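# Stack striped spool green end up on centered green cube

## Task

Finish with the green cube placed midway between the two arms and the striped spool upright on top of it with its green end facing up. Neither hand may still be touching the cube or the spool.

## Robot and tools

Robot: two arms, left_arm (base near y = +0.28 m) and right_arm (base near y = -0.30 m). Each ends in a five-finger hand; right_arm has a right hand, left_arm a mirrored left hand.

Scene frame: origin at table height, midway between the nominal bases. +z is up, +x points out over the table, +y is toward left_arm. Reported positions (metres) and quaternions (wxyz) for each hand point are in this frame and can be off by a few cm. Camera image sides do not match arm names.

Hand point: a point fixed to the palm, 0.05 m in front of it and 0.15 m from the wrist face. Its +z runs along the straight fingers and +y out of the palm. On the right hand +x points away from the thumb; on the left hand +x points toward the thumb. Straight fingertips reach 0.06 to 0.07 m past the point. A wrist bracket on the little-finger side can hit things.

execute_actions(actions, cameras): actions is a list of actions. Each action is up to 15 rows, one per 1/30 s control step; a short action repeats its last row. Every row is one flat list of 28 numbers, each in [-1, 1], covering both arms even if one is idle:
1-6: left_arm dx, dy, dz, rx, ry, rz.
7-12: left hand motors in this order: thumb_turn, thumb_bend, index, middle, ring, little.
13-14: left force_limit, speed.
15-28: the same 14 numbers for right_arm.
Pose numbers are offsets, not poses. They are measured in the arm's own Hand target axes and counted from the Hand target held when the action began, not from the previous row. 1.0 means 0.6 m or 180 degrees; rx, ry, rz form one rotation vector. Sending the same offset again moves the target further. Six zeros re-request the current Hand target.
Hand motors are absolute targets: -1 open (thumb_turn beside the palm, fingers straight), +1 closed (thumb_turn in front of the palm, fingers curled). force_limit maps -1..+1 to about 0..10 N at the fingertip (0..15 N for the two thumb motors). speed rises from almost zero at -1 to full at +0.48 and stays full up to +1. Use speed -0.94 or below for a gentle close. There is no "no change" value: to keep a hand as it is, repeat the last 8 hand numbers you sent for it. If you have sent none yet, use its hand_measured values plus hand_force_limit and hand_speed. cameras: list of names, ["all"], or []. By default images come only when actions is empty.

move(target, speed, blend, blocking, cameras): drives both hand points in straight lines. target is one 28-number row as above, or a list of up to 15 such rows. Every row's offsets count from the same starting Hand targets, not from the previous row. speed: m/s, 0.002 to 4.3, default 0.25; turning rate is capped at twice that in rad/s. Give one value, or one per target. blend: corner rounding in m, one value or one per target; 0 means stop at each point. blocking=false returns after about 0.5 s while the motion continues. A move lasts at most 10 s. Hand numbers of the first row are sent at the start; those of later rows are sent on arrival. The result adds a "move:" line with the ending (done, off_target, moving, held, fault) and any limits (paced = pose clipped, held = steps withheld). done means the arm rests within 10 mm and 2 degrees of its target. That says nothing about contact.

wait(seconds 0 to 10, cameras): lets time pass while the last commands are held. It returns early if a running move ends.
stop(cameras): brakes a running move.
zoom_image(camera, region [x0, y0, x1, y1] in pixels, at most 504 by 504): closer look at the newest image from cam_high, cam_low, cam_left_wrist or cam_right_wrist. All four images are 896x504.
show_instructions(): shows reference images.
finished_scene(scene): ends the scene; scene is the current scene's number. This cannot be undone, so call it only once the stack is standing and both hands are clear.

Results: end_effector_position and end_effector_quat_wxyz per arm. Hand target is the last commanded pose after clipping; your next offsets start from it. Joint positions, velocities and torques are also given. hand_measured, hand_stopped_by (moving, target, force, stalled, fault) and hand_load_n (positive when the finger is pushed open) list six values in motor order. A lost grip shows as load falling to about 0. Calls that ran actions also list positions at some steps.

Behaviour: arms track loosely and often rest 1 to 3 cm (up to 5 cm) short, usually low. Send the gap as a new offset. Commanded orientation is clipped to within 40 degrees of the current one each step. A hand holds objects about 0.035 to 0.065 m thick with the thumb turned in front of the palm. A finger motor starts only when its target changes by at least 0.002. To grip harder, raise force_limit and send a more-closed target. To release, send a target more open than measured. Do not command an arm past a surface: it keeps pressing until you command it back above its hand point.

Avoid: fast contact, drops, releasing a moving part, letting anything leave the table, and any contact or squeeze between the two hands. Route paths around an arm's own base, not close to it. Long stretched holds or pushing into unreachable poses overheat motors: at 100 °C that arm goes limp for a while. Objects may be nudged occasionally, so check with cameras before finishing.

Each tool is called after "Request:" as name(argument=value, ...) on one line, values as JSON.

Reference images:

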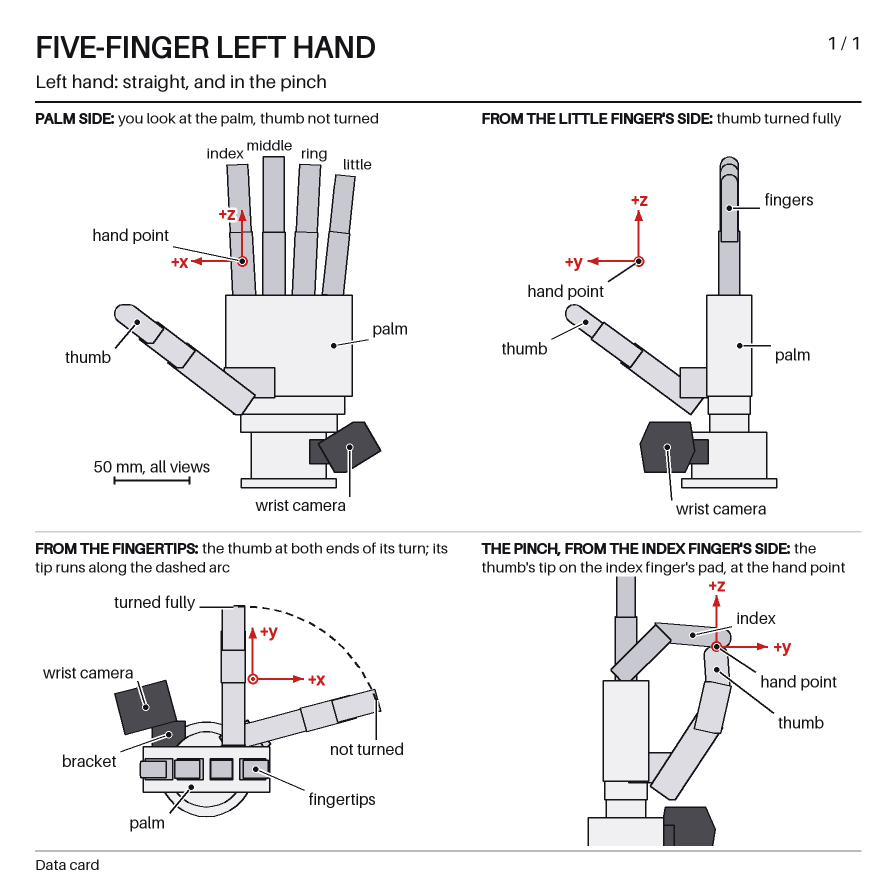

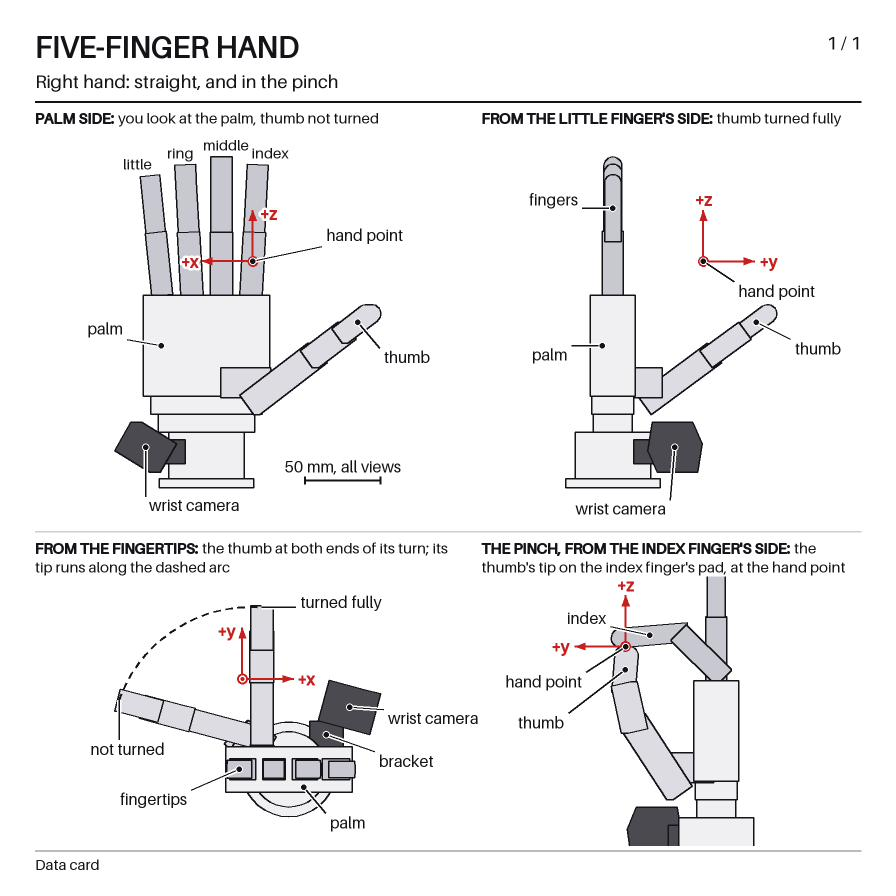

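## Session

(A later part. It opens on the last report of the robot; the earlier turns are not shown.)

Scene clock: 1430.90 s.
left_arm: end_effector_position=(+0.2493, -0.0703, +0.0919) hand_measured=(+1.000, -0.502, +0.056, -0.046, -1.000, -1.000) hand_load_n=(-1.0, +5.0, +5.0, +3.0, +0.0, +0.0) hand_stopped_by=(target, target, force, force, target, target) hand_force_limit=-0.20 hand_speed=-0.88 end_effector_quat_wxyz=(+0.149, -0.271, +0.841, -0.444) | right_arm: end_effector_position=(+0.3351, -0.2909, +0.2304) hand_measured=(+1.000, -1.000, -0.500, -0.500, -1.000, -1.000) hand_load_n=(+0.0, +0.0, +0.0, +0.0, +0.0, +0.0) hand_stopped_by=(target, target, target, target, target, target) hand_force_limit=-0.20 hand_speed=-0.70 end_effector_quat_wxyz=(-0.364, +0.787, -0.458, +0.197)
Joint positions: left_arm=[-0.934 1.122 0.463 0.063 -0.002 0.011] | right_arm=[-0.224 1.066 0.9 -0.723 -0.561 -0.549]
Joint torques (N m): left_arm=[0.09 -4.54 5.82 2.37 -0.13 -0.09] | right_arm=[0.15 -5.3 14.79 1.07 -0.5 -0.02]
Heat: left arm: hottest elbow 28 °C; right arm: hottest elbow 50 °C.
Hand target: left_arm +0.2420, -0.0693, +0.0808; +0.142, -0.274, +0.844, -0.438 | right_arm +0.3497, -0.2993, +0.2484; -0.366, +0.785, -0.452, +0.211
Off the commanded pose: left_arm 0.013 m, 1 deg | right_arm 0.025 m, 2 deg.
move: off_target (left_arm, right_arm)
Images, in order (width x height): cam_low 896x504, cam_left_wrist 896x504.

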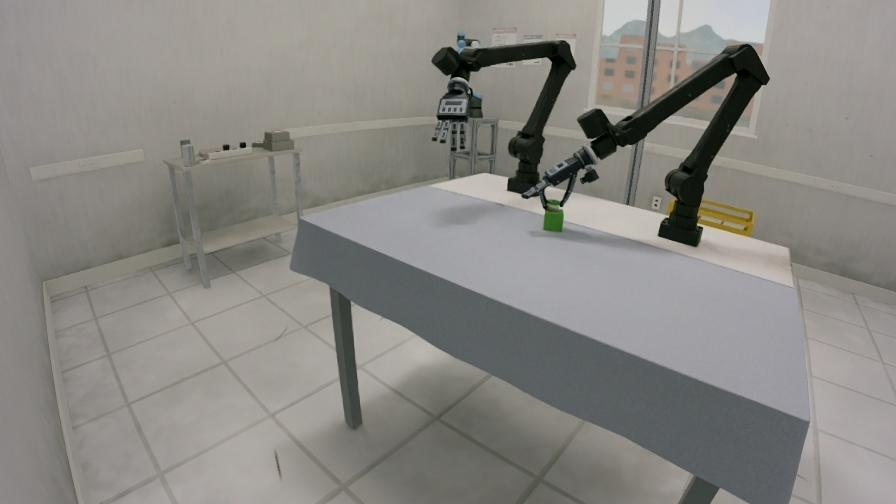

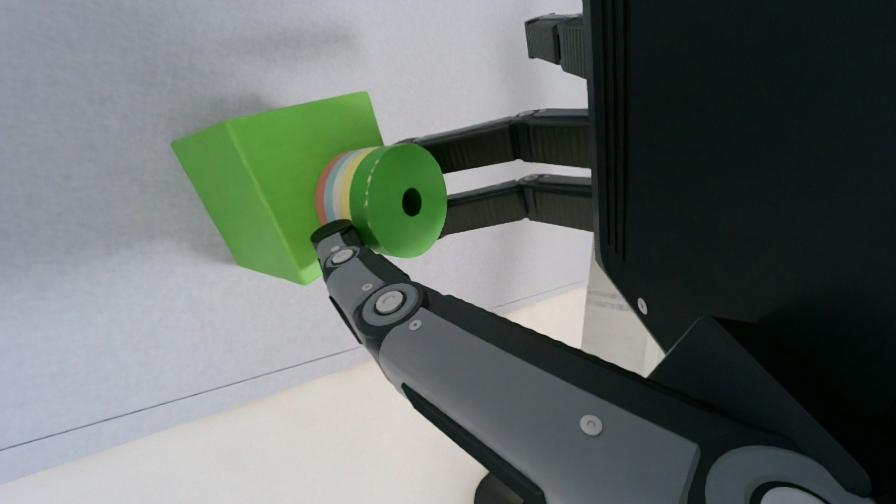

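Request:
move(target=[0,0.0167,-0.0005,0,0,0,1,-0.5,0.3,0.3,-1,-1,-0.2,-0.88,0,0,0,0,0,0,1,-1,-0.5,-0.5,-1,-1,-0.2,-0.7], speed=0.03, cameras=["cam_low","cam_left_wrist"])

Request:
zoom_image(camera="cam_low", region=[530, 180, 590, 240])

Scene clock: 1444.50 s.
left_arm: end_effector_position=(+0.2494, -0.0706, +0.0910) hand_measured=(+1.000, -0.502, +0.056, -0.046, -1.000, -1.000) hand_load_n=(-2.0, +4.0, +5.0, +2.5, +0.0, +0.0) hand_stopped_by=(target, target, force, force, target, target) hand_force_limit=-0.20 hand_speed=-0.88 end_effector_quat_wxyz=(+0.152, -0.270, +0.836, -0.453) | right_arm: end_effector_position=(+0.3351, -0.2909, +0.2304) hand_measured=(+1.000, -1.000, -0.500, -0.500, -1.000, -1.000) hand_load_n=(+0.0, +0.0, -0.5, +0.0, +0.0, +0.0) hand_stopped_by=(target, target, target, target, target, target) hand_force_limit=-0.20 hand_speed=-0.70 end_effector_quat_wxyz=(-0.364, +0.787, -0.458, +0.197)
Joint positions: left_arm=[-0.934 1.122 0.447 0.1 -0.002 0.009] | right_arm=[-0.224 1.066 0.9 -0.723 -0.561 -0.549]
Joint torques (N m): left_arm=[-0.21 -4.72 5.2 2.14 -0.13 -0.07] | right_arm=[0.15 -5.3 14.79 1.07 -0.5 -0.02]
Heat: left arm: hottest elbow 27 °C; right arm: hottest elbow 50 °C.
Hand target: left_arm +0.2385, -0.0644, +0.0728; +0.142, -0.274, +0.844, -0.438 | right_arm +0.3497, -0.2993, +0.2484; -0.366, +0.785, -0.452, +0.211
Off the commanded pose: left_arm 0.022 m, 2 deg | right_arm 0.025 m, 2 deg.
move: off_target (left_arm, right_arm)
Images, in order (width x height): cam_low 896x504, cam_left_wrist 896x504.

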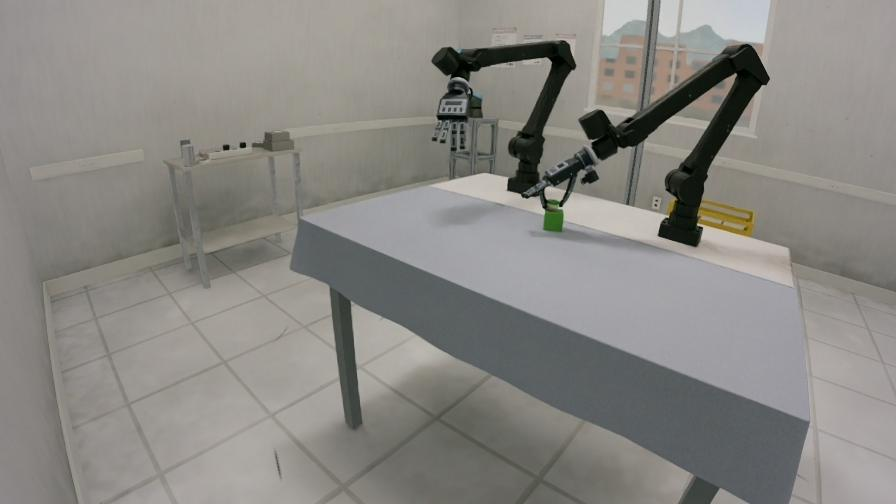

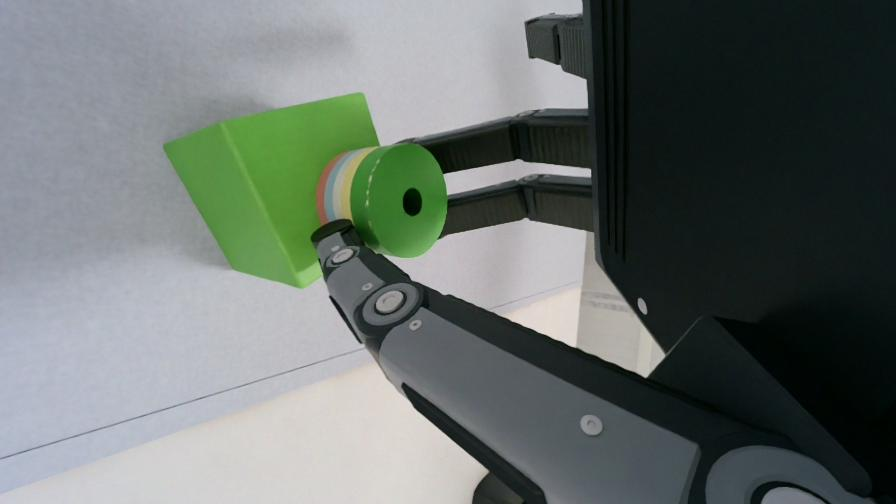

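Scaled by 8.400.

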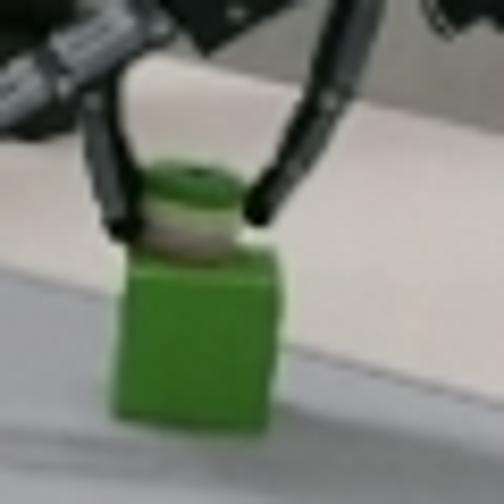

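Request:
move(target=[-0.0158,-0.0357,-0.0222,0,0,0,1,-0.5,0.3,0.3,-1,-1,-0.2,-0.88,0,0,0,0,0,0,1,-1,-0.5,-0.5,-1,-1,-0.2,-0.7], speed=0.04, cameras=["cam_low","cam_left_wrist"])

Request:
zoom_image(camera="cam_low", region=[530, 180, 590, 240])

Scene clock: 1471.43 s.
left_arm: end_effector_position=(+0.2404, -0.0592, +0.0913) hand_measured=(+1.000, -0.502, +0.056, -0.046, -1.000, -1.000) hand_load_n=(-1.5, +5.0, +5.0, +2.5, +0.0, +0.0) hand_stopped_by=(target, target, force, force, target, target) hand_force_limit=-0.20 hand_speed=-0.88 end_effector_quat_wxyz=(+0.139, -0.273, +0.846, -0.437) | right_arm: end_effector_position=(+0.3351, -0.2909, +0.2304) hand_measured=(+1.000, -1.000, -0.500, -0.500, -1.000, -1.000) hand_load_n=(+0.0, +0.0, +0.0, +0.0, -0.5, +0.0) hand_stopped_by=(target, target, target, target, target, target) hand_force_limit=-0.20 hand_speed=-0.70 end_effector_quat_wxyz=(-0.364, +0.787, -0.458, +0.197)
Joint positions: left_arm=[-0.926 1.081 0.447 0.015 0.019 0.009] | right_arm=[-0.224 1.066 0.9 -0.723 -0.561 -0.549]
Joint torques (N m): left_arm=[1.73 -6.12 8.2 1.55 0.11 0.1] | right_arm=[0.09 -5.3 14.8 1.07 -0.5 -0.02]
Heat: left arm: hottest elbow 26 °C; right arm: hottest elbow 51 °C.
Hand target: left_arm +0.2469, -0.0600, +0.0979; +0.142, -0.274, +0.844, -0.438 | right_arm +0.3497, -0.2993, +0.2484; -0.366, +0.785, -0.452, +0.211
Off the commanded pose: left_arm 0.009 m, 1 deg | right_arm 0.025 m, 2 deg.
move: off_target (right_arm)
Images, in order (width x height): cam_low 896x504, cam_left_wrist 896x504.

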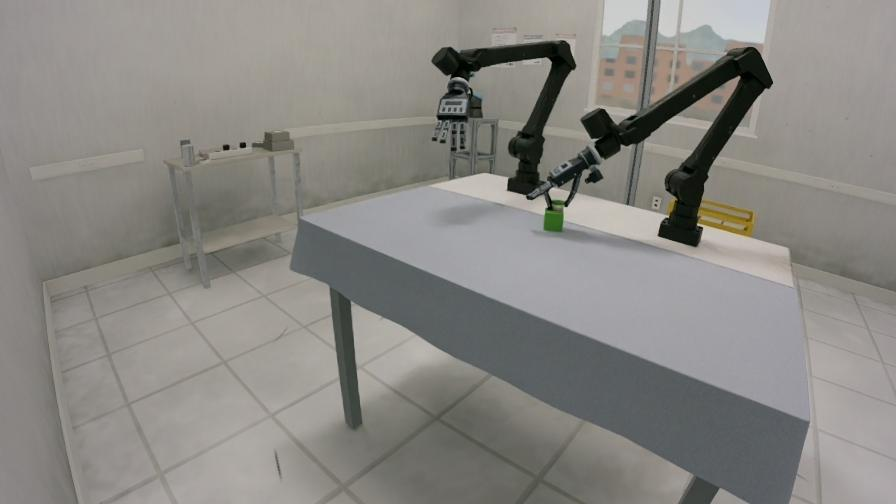

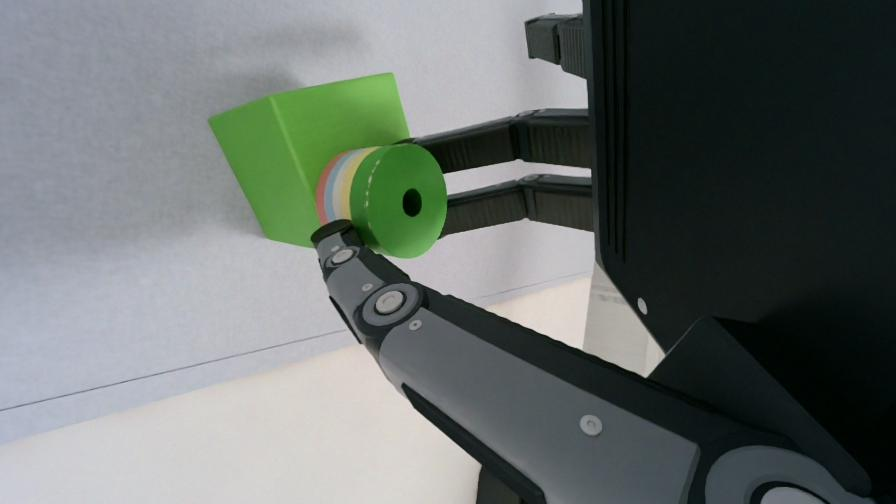

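Scaled by 8.400.

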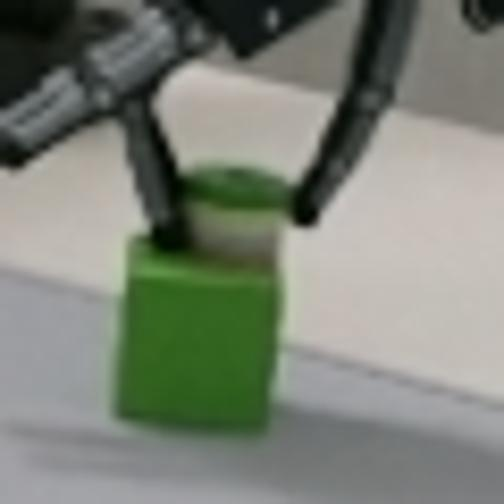

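Request:
move(target=[[0,-0.0109,-0.0077,0,0,0,1,-0.5,0.3,0.3,-1,-1,-0.2,-0.88,0,0,0,0,0,0,1,-1,-0.5,-0.5,-1,-1,-0.2,-0.7],[-0.0047,-0.0212,0.0070,0,0,0,1,-0.5,0.3,0.3,-1,-1,-0.2,-0.88,0,0,0,0,0,0,1,-1,-0.5,-0.5,-1,-1,-0.2,-0.7]], speed=0.05, cameras=["cam_low","cam_left_wrist"])

Request:
zoom_image(camera="cam_low", region=[530, 180, 590, 240])

Scene clock: 1499.53 s.
left_arm: end_effector_position=(+0.2405, -0.0555, +0.0916) hand_measured=(+1.000, -0.502, +0.056, -0.046, -1.000, -1.000) hand_load_n=(-1.0, +5.0, +5.0, +2.5, +0.0, +0.0) hand_stopped_by=(target, target, force, force, target, target) hand_force_limit=-0.20 hand_speed=-0.88 end_effector_quat_wxyz=(+0.135, -0.276, +0.849, -0.429) | right_arm: end_effector_position=(+0.3351, -0.2909, +0.2304) hand_measured=(+1.000, -1.000, -0.500, -0.500, -1.000, -1.000) hand_load_n=(+0.0, +0.0, +0.0, +0.0, +0.0, +0.0) hand_stopped_by=(target, target, target, target, target, target) hand_force_limit=-0.20 hand_speed=-0.70 end_effector_quat_wxyz=(-0.364, +0.787, -0.458, +0.197)
Joint positions: left_arm=[-0.916 1.075 0.456 -0.019 0.026 0.01] | right_arm=[-0.224 1.066 0.9 -0.723 -0.561 -0.549]
Joint torques (N m): left_arm=[1.32 -4.25 10.11 1.83 0.12 0.15] | right_arm=[0.09 -5.3 14.8 1.07 -0.5 -0.02]
Heat: left arm: hottest elbow 27 °C; right arm: hottest elbow 51 °C.
Hand target: left_arm +0.2557, -0.0671, +0.1061; +0.143, -0.274, +0.844, -0.439 | right_arm +0.3497, -0.2993, +0.2484; -0.366, +0.785, -0.452, +0.211
Off the commanded pose: left_arm 0.024 m, 2 deg | right_arm 0.025 m, 2 deg.
move: off_target (left_arm, right_arm)
Images, in order (width x height): cam_low 896x504, cam_left_wrist 896x504.

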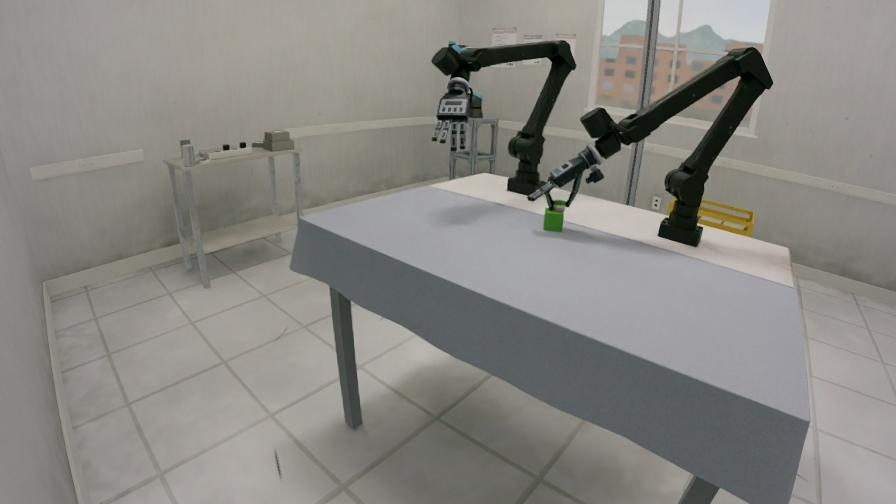

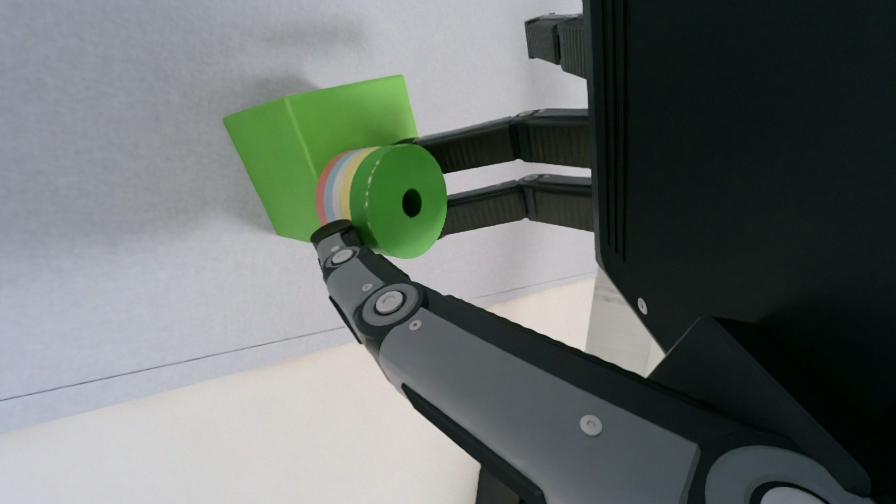

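Scaled by 8.400.

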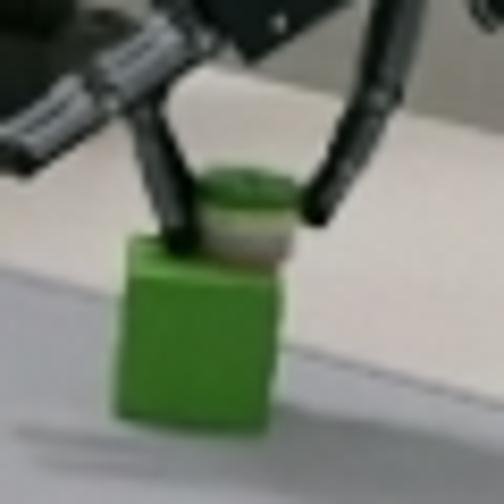

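Request:
move(target=[0,-0.01,-0.007,0,0,0,1,-0.5,0.3,0.3,-1,-1,-0.2,-0.88,0,0,0,0,0,0,1,-1,-0.5,-0.5,-1,-1,-0.2,-0.7], speed=0.05, cameras=["cam_low","cam_left_wrist"])

Request:
zoom_image(camera="cam_low", region=[530, 180, 590, 240])

Scene clock: 1509.93 s.
left_arm: end_effector_position=(+0.2403, -0.0552, +0.0922) hand_measured=(+1.000, -0.502, +0.056, -0.046, -1.000, -1.000) hand_load_n=(-1.0, +5.0, +5.0, +3.0, +0.0, +0.0) hand_stopped_by=(target, target, force, force, target, target) hand_force_limit=-0.20 hand_speed=-0.88 end_effector_quat_wxyz=(+0.134, -0.277, +0.851, -0.425) | right_arm: end_effector_position=(+0.3351, -0.2909, +0.2304) hand_measured=(+1.000, -1.000, -0.500, -0.500, -1.000, -1.000) hand_load_n=(+0.0, +0.0, +0.0, -0.5, +0.0, +0.0) hand_stopped_by=(target, target, target, target, target, target) hand_force_limit=-0.20 hand_speed=-0.70 end_effector_quat_wxyz=(-0.364, +0.787, -0.458, +0.197)
Joint positions: left_arm=[-0.916 1.075 0.464 -0.037 0.026 0.01] | right_arm=[-0.224 1.066 0.9 -0.723 -0.561 -0.549]
Joint torques (N m): left_arm=[1.61 -5.66 10.44 1.42 0.09 0.13] | right_arm=[0.15 -5.3 14.79 1.07 -0.5 -0.02]
Heat: left arm: hottest elbow 29 °C; right arm: hottest elbow 51 °C.
Hand target: left_arm +0.2557, -0.0672, +0.1135; +0.143, -0.274, +0.844, -0.439 | right_arm +0.3497, -0.2993, +0.2484; -0.366, +0.785, -0.452, +0.211
Off the commanded pose: left_arm 0.029 m, 2 deg | right_arm 0.025 m, 2 deg.
move: off_target (left_arm, right_arm)
Images, in order (width x height): cam_low 896x504, cam_left_wrist 896x504.

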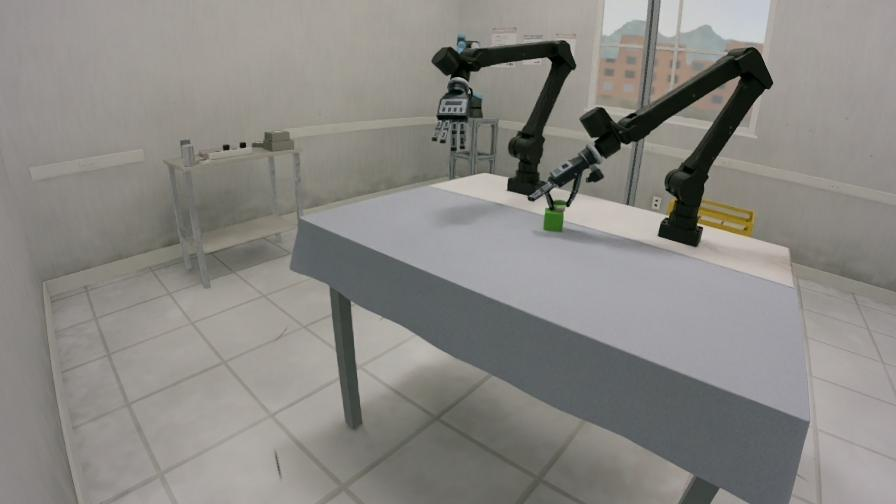

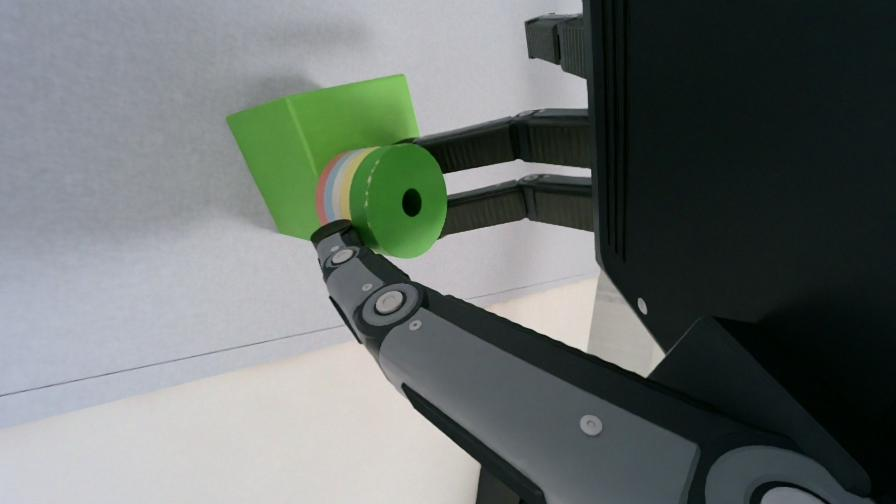

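Scaled by 8.400.

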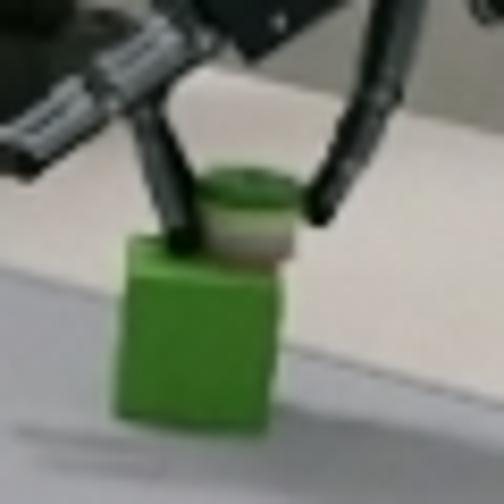

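Request:
move(target=[[0,-0.0293,-0.0206,0,0,0,1,-0.5,0.3,0.3,-1,-1,-0.2,-0.88,0,0,0,0,0,0,1,-1,-0.5,-0.5,-1,-1,-0.2,-0.7],[0.0165,0.0425,0.0135,0,0,0,1,-0.5,0.3,0.3,-1,-1,-0.2,-0.88,0,0,0,0,0,0,1,-1,-0.5,-0.5,-1,-1,-0.2,-0.7]], speed=0.06, cameras=["cam_low","cam_left_wrist"])

Request:
zoom_image(camera="cam_low", region=[530, 180, 590, 240])

Scene clock: 1524.33 s.
left_arm: end_effector_position=(+0.2481, -0.0653, +0.0945) hand_measured=(+1.000, -0.502, +0.056, -0.046, -1.000, -1.000) hand_load_n=(-1.0, +5.0, +5.0, +2.5, +0.0, +0.0) hand_stopped_by=(target, target, force, force, target, target) hand_force_limit=-0.20 hand_speed=-0.88 end_effector_quat_wxyz=(+0.146, -0.274, +0.842, -0.440) | right_arm: end_effector_position=(+0.3351, -0.2909, +0.2304) hand_measured=(+1.000, -1.000, -0.500, -0.500, -1.000, -1.000) hand_load_n=(+0.0, +0.0, +0.0, +0.0, +0.0, -0.5) hand_stopped_by=(target, target, target, target, target, target) hand_force_limit=-0.20 hand_speed=-0.70 end_effector_quat_wxyz=(-0.364, +0.787, -0.458, +0.197)
Joint positions: left_arm=[-0.926 1.102 0.465 0.03 0.005 0.01] | right_arm=[-0.224 1.066 0.9 -0.723 -0.561 -0.549]
Joint torques (N m): left_arm=[-0.03 -5.07 6.28 2.54 -0.12 -0.04] | right_arm=[0.15 -5.3 14.79 1.07 -0.5 -0.02]
Heat: left arm: hottest elbow 30 °C; right arm: hottest elbow 51 °C.
Hand target: left_arm +0.2428, -0.0664, +0.0878; +0.142, -0.274, +0.844, -0.438 | right_arm +0.3497, -0.2993, +0.2484; -0.366, +0.785, -0.452, +0.211
Off the commanded pose: left_arm 0.008 m, 0 deg | right_arm 0.025 m, 2 deg.
move: off_target (right_arm)
Images, in order (width x height): cam_low 896x504, cam_left_wrist 896x504.

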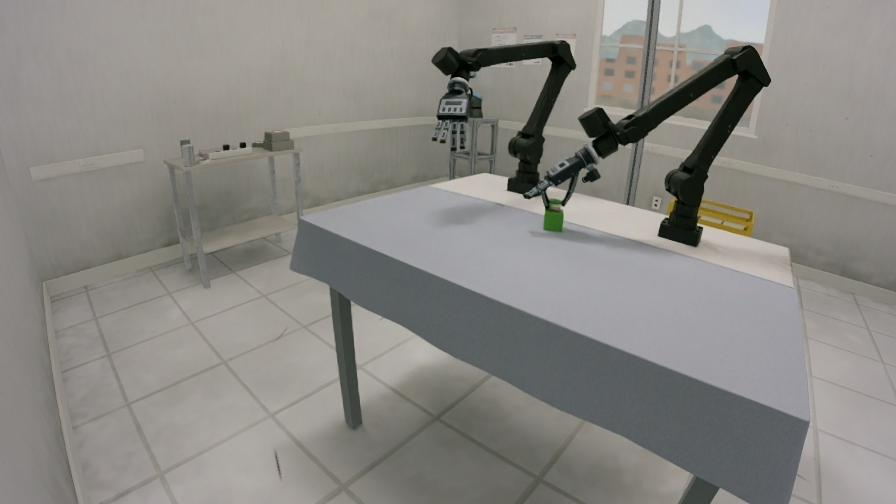

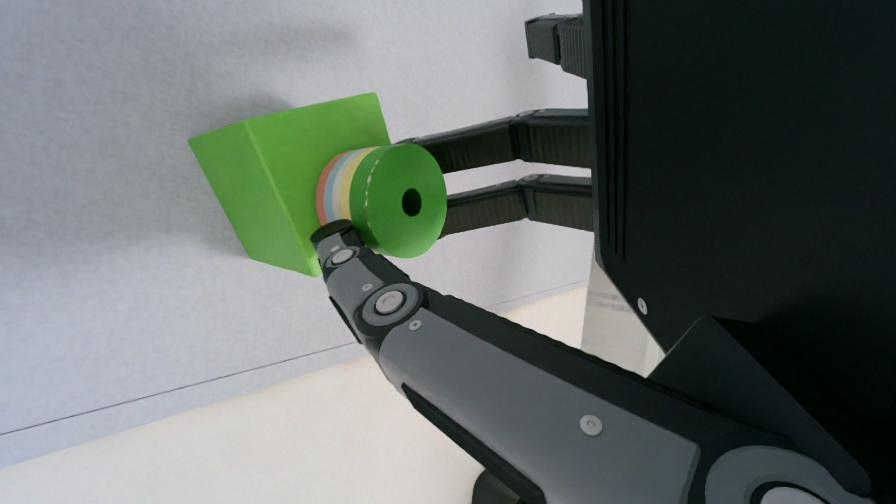

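Scaled by 8.400.

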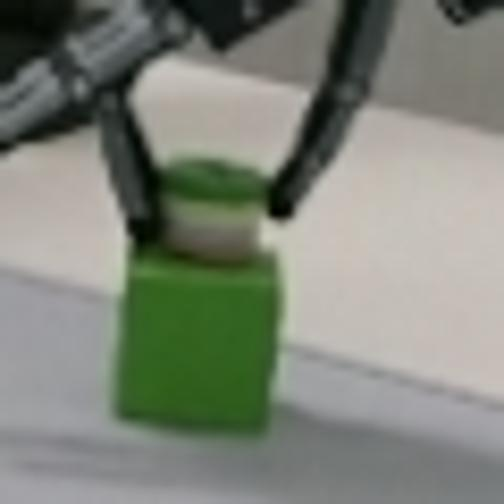

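Request:
move(target=[0,0.0082,0.0057,0,0,0,1,-0.5,0.3,0.3,-1,-1,-0.2,-0.88,0,0,0,0,0,0,1,-1,-0.5,-0.5,-1,-1,-0.2,-0.7], speed=0.03, cameras=["cam_low","cam_left_wrist"])

Request:
zoom_image(camera="cam_low", region=[530, 180, 590, 240])

Scene clock: 1534.97 s.
left_arm: end_effector_position=(+0.2496, -0.0673, +0.0920) hand_measured=(+1.000, -0.502, +0.056, -0.046, -1.000, -1.000) hand_load_n=(-1.0, +5.0, +5.0, +2.5, +0.0, +0.0) hand_stopped_by=(target, target, force, force, target, target) hand_force_limit=-0.20 hand_speed=-0.88 end_effector_quat_wxyz=(+0.148, -0.274, +0.841, -0.444) | right_arm: end_effector_position=(+0.3351, -0.2909, +0.2304) hand_measured=(+1.000, -1.000, -0.500, -0.500, -1.000, -1.000) hand_load_n=(+0.0, +0.0, +0.0, +0.0, +0.0, +0.0) hand_stopped_by=(target, target, target, target, target, target) hand_force_limit=-0.20 hand_speed=-0.70 end_effector_quat_wxyz=(-0.364, +0.787, -0.458, +0.197)
Joint positions: left_arm=[-0.926 1.115 0.46 0.057 0.005 0.01] | right_arm=[-0.224 1.066 0.9 -0.723 -0.561 -0.549]
Joint torques (N m): left_arm=[-0.32 -5.13 5.89 2.41 -0.11 -0.04] | right_arm=[0.15 -5.3 14.79 1.06 -0.5 -0.02]
Heat: left arm: hottest elbow 29 °C; right arm: hottest elbow 51 °C.
Hand target: left_arm +0.2429, -0.0663, +0.0817; +0.142, -0.274, +0.844, -0.438 | right_arm +0.3497, -0.2993, +0.2484; -0.366, +0.785, -0.452, +0.211
Off the commanded pose: left_arm 0.012 m, 1 deg | right_arm 0.025 m, 2 deg.
move: off_target (left_arm, right_arm)
Images, in order (width x height): cam_low 896x504, cam_left_wrist 896x504.

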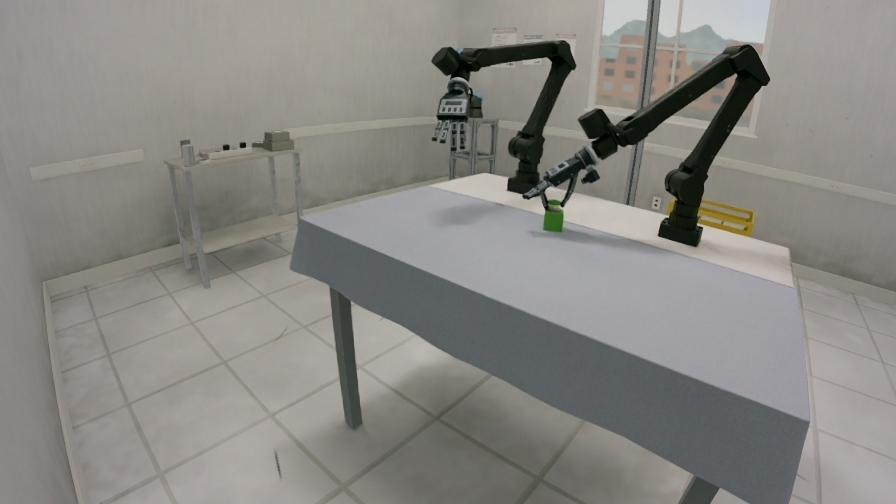

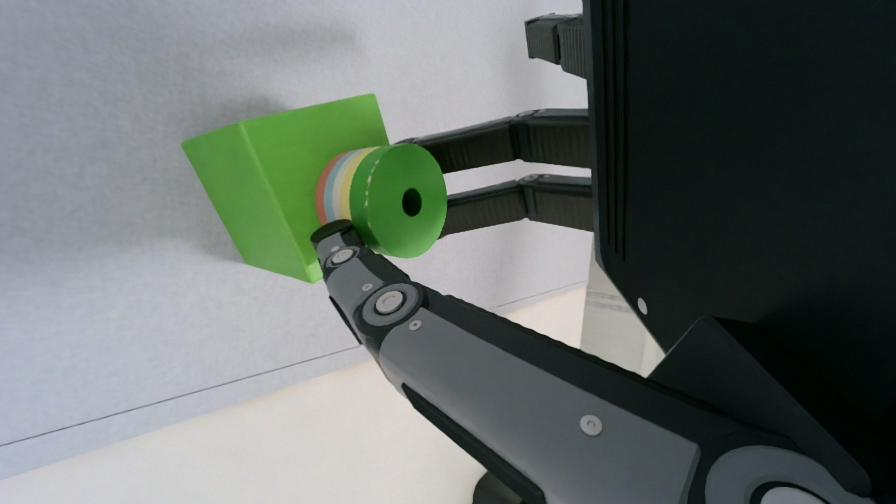

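Scaled by 8.400.

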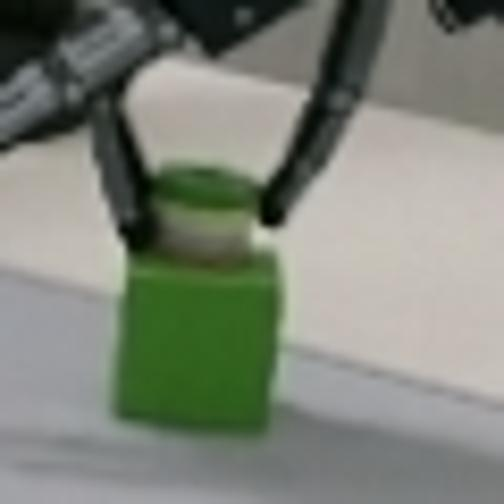

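Request:
move(target=[0,0.0106,-0.0009,0,0,0,1,-0.5,0.3,0.3,-1,-1,-0.2,-0.88,0,0,0,0,0,0,1,-1,-0.5,-0.5,-1,-1,-0.2,-0.7], speed=0.03, cameras=["cam_low","cam_left_wrist"])

Request:
zoom_image(camera="cam_low", region=[530, 180, 590, 240])

Scene clock: 1544.10 s.
left_arm: end_effector_position=(+0.2497, -0.0674, +0.0914) hand_measured=(+1.000, -0.502, +0.056, -0.046, -1.000, -1.000) hand_load_n=(-1.5, +4.5, +5.0, +2.5, +0.0, +0.0) hand_stopped_by=(target, target, force, force, target, target) hand_force_limit=-0.20 hand_speed=-0.88 end_effector_quat_wxyz=(+0.149, -0.273, +0.838, -0.449) | right_arm: end_effector_position=(+0.3351, -0.2909, +0.2304) hand_measured=(+1.000, -1.000, -0.500, -0.500, -1.000, -1.000) hand_load_n=(+0.0, +0.0, -0.5, +0.0, +0.0, +0.0) hand_stopped_by=(target, target, target, target, target, target) hand_force_limit=-0.20 hand_speed=-0.70 end_effector_quat_wxyz=(-0.364, +0.787, -0.458, +0.197)
Joint positions: left_arm=[-0.926 1.115 0.45 0.079 0.005 0.01] | right_arm=[-0.224 1.066 0.9 -0.723 -0.561 -0.549]
Joint torques (N m): left_arm=[-0.21 -4.84 5.37 1.99 -0.14 -0.03] | right_arm=[0.09 -5.3 14.8 1.07 -0.49 -0.02]
Heat: left arm: hottest elbow 28 °C; right arm: hottest elbow 51 °C.
Hand target: left_arm +0.2405, -0.0631, +0.0769; +0.142, -0.274, +0.844, -0.438 | right_arm +0.3497, -0.2993, +0.2484; -0.366, +0.785, -0.452, +0.211
Off the commanded pose: left_arm 0.018 m, 2 deg | right_arm 0.025 m, 2 deg.
move: off_target (left_arm, right_arm)
Images, in order (width x height): cam_low 896x504, cam_left_wrist 896x504.

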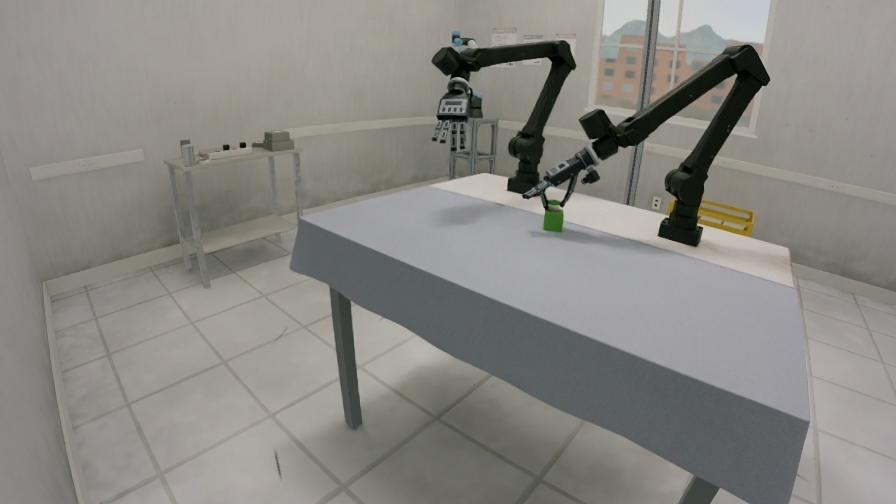

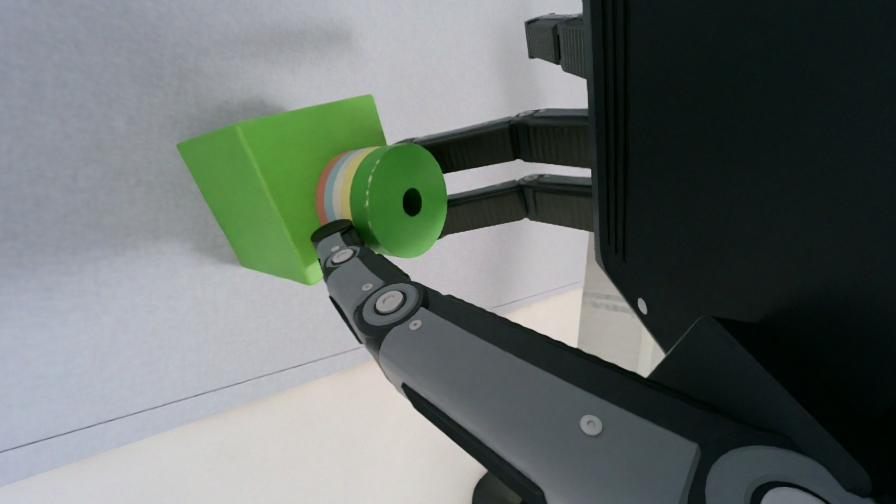

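Scaled by 8.400.

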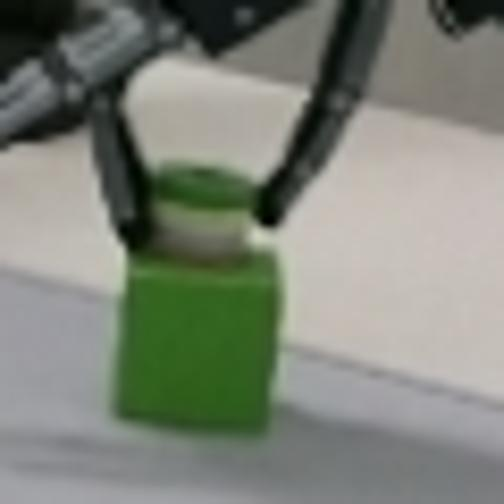

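Request:
move(target=[0,0,0,0,0,0,1,-0.5,-0.5,-0.5,-1,-1,-0.2,-0.8,0,0,0,0,0,0,1,-1,-0.5,-0.5,-1,-1,-0.2,-0.7], speed=0.03, cameras=["cam_low","cam_left_wrist"])

Request:
zoom_image(camera="cam_low", region=[530, 180, 590, 240])

Scene clock: 1557.17 s.
left_arm: end_effector_position=(+0.2471, -0.0641, +0.0861) hand_measured=(+1.000, -0.500, -0.500, -0.500, -1.000, -1.000) hand_load_n=(+0.0, +0.0, +0.0, +0.0, +0.0, +0.0) hand_stopped_by=(target, target, target, target, target, target) hand_force_limit=-0.20 hand_speed=-0.80 end_effector_quat_wxyz=(+0.148, -0.274, +0.840, -0.444) | right_arm: end_effector_position=(+0.3351, -0.2909, +0.2304) hand_measured=(+1.000, -1.000, -0.500, -0.500, -1.000, -1.000) hand_load_n=(+0.0, +0.0, +0.0, +0.0, -0.5, +0.0) hand_stopped_by=(target, target, target, target, target, target) hand_force_limit=-0.20 hand_speed=-0.70 end_effector_quat_wxyz=(-0.364, +0.787, -0.458, +0.197)
Joint positions: left_arm=[-0.926 1.117 0.441 0.079 0.005 0.01] | right_arm=[-0.224 1.066 0.9 -0.723 -0.561 -0.549]
Joint torques (N m): left_arm=[-0.09 -4.78 6.04 2.15 -0.11 -0.02] | right_arm=[0.15 -5.3 14.79 1.09 -0.5 -0.02]
Heat: left arm: hottest elbow 28 °C; right arm: hottest elbow 52 °C.
Hand target: left_arm +0.2404, -0.0631, +0.0770; +0.142, -0.274, +0.844, -0.439 | right_arm +0.3497, -0.2993, +0.2484; -0.366, +0.785, -0.452, +0.211
Off the commanded pose: left_arm 0.011 m, 1 deg | right_arm 0.025 m, 2 deg.
move: off_target (left_arm, right_arm)
Images, in order (width x height): cam_low 896x504, cam_left_wrist 896x504.

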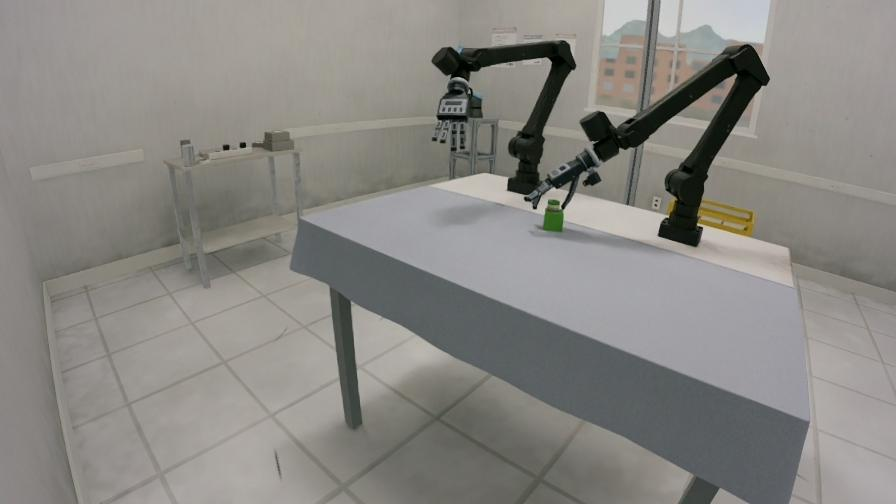

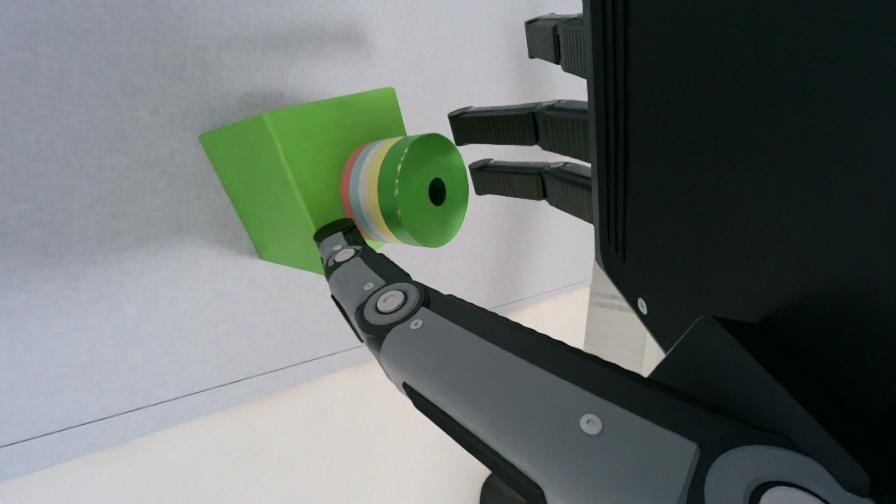

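Scaled by 8.400.

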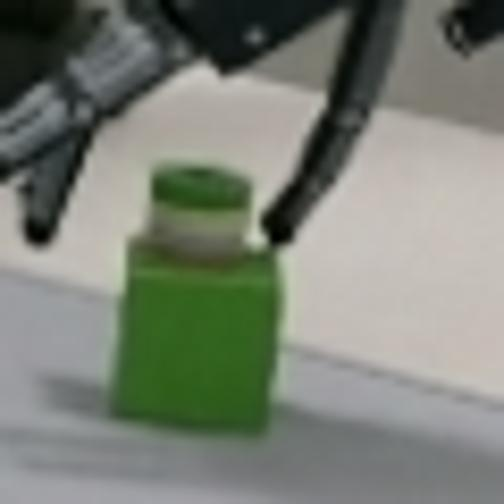

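Request:
move(target=[[0,0,0,0,0,0,1,-1,-0.5,-0.5,-1,-1,-0.2,-0.5,0,0,0,0,0,0,1,-1,-0.5,-0.5,-1,-1,-0.2,-0.7],[0,-0.164,-0.115,0,0,0,1,-1,-0.5,-0.5,-1,-1,-0.2,-0.5,0,0,0,0,0,0,1,-1,-0.5,-0.5,-1,-1,-0.2,-0.7],[0,-0.15,-0.30,0,0,0,1,-1,-0.5,-0.5,-1,-1,-0.2,-0.5,0,0,0,0,0,0,1,-1,-0.5,-0.5,-1,-1,-0.2,-0.7]], speed=[0.05,0.1,0.2], blend=[0,0.03,0], cameras=["cam_high","cam_low"])

Request:
zoom_image(camera="cam_low", region=[530, 180, 590, 240])

Scene clock: 1577.30 s.
left_arm: end_effector_position=(+0.1821, +0.0227, +0.2218) hand_measured=(+1.000, -1.000, -0.500, -0.500, -1.000, -1.000) hand_load_n=(+0.0, +0.0, +0.0, +0.0, +0.0, +0.0) hand_stopped_by=(target, target, target, target, target, target) hand_force_limit=-0.20 hand_speed=-0.50 end_effector_quat_wxyz=(+0.138, -0.278, +0.855, -0.416) | right_arm: end_effector_position=(+0.3351, -0.2909, +0.2304) hand_measured=(+1.000, -1.000, -0.500, -0.500, -1.000, -1.000) hand_load_n=(+0.0, +0.0, +0.0, +0.0, +0.0, +0.0) hand_stopped_by=(target, target, target, target, target, target) hand_force_limit=-0.20 hand_speed=-0.70 end_effector_quat_wxyz=(-0.364, +0.787, -0.458, +0.197)
Joint positions: left_arm=[-0.926 0.566 0.615 -0.712 0.005 0.01] | right_arm=[-0.224 1.066 0.9 -0.723 -0.561 -0.549]
Joint torques (N m): left_arm=[0.09 -1.49 12.34 1.39 -0.04 -0.02] | right_arm=[0.15 -5.36 14.78 1.07 -0.5 -0.02]
Heat: left arm: hottest elbow 28 °C; right arm: hottest elbow 52 °C.
Hand target: left_arm +0.1843, +0.0142, +0.2541; +0.142, -0.274, +0.844, -0.438 | right_arm +0.3497, -0.2993, +0.2484; -0.366, +0.785, -0.452, +0.211
Off the commanded pose: left_arm 0.033 m, 3 deg | right_arm 0.025 m, 2 deg.
move: off_target (left_arm, right_arm)
Images, in order (width x height): cam_high 896x504, cam_low 896x504.

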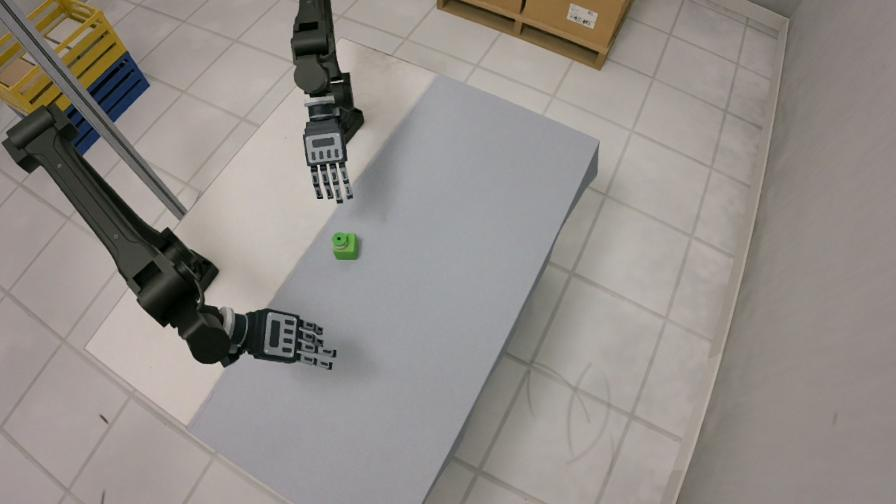

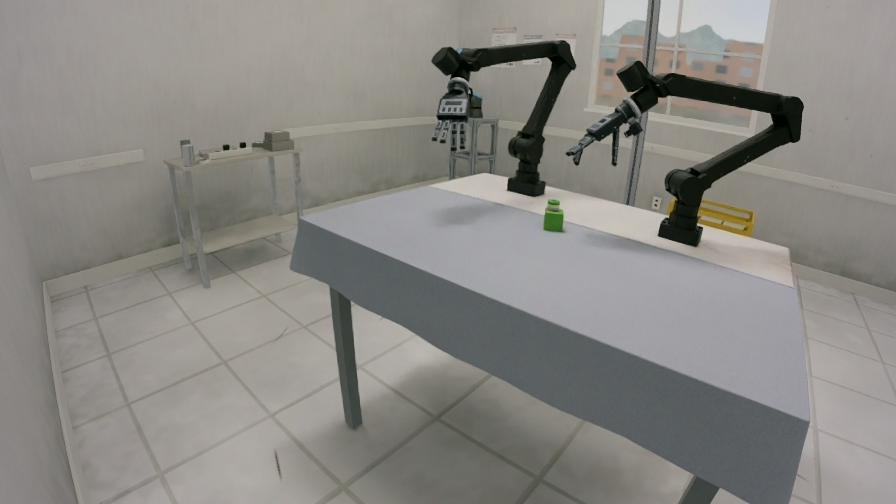

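Scaled by 8.400.

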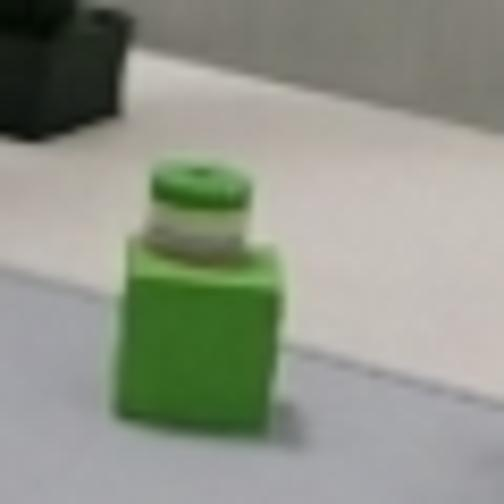

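Request:
finished_scene(scene=1)

The scene is finished: the task was done.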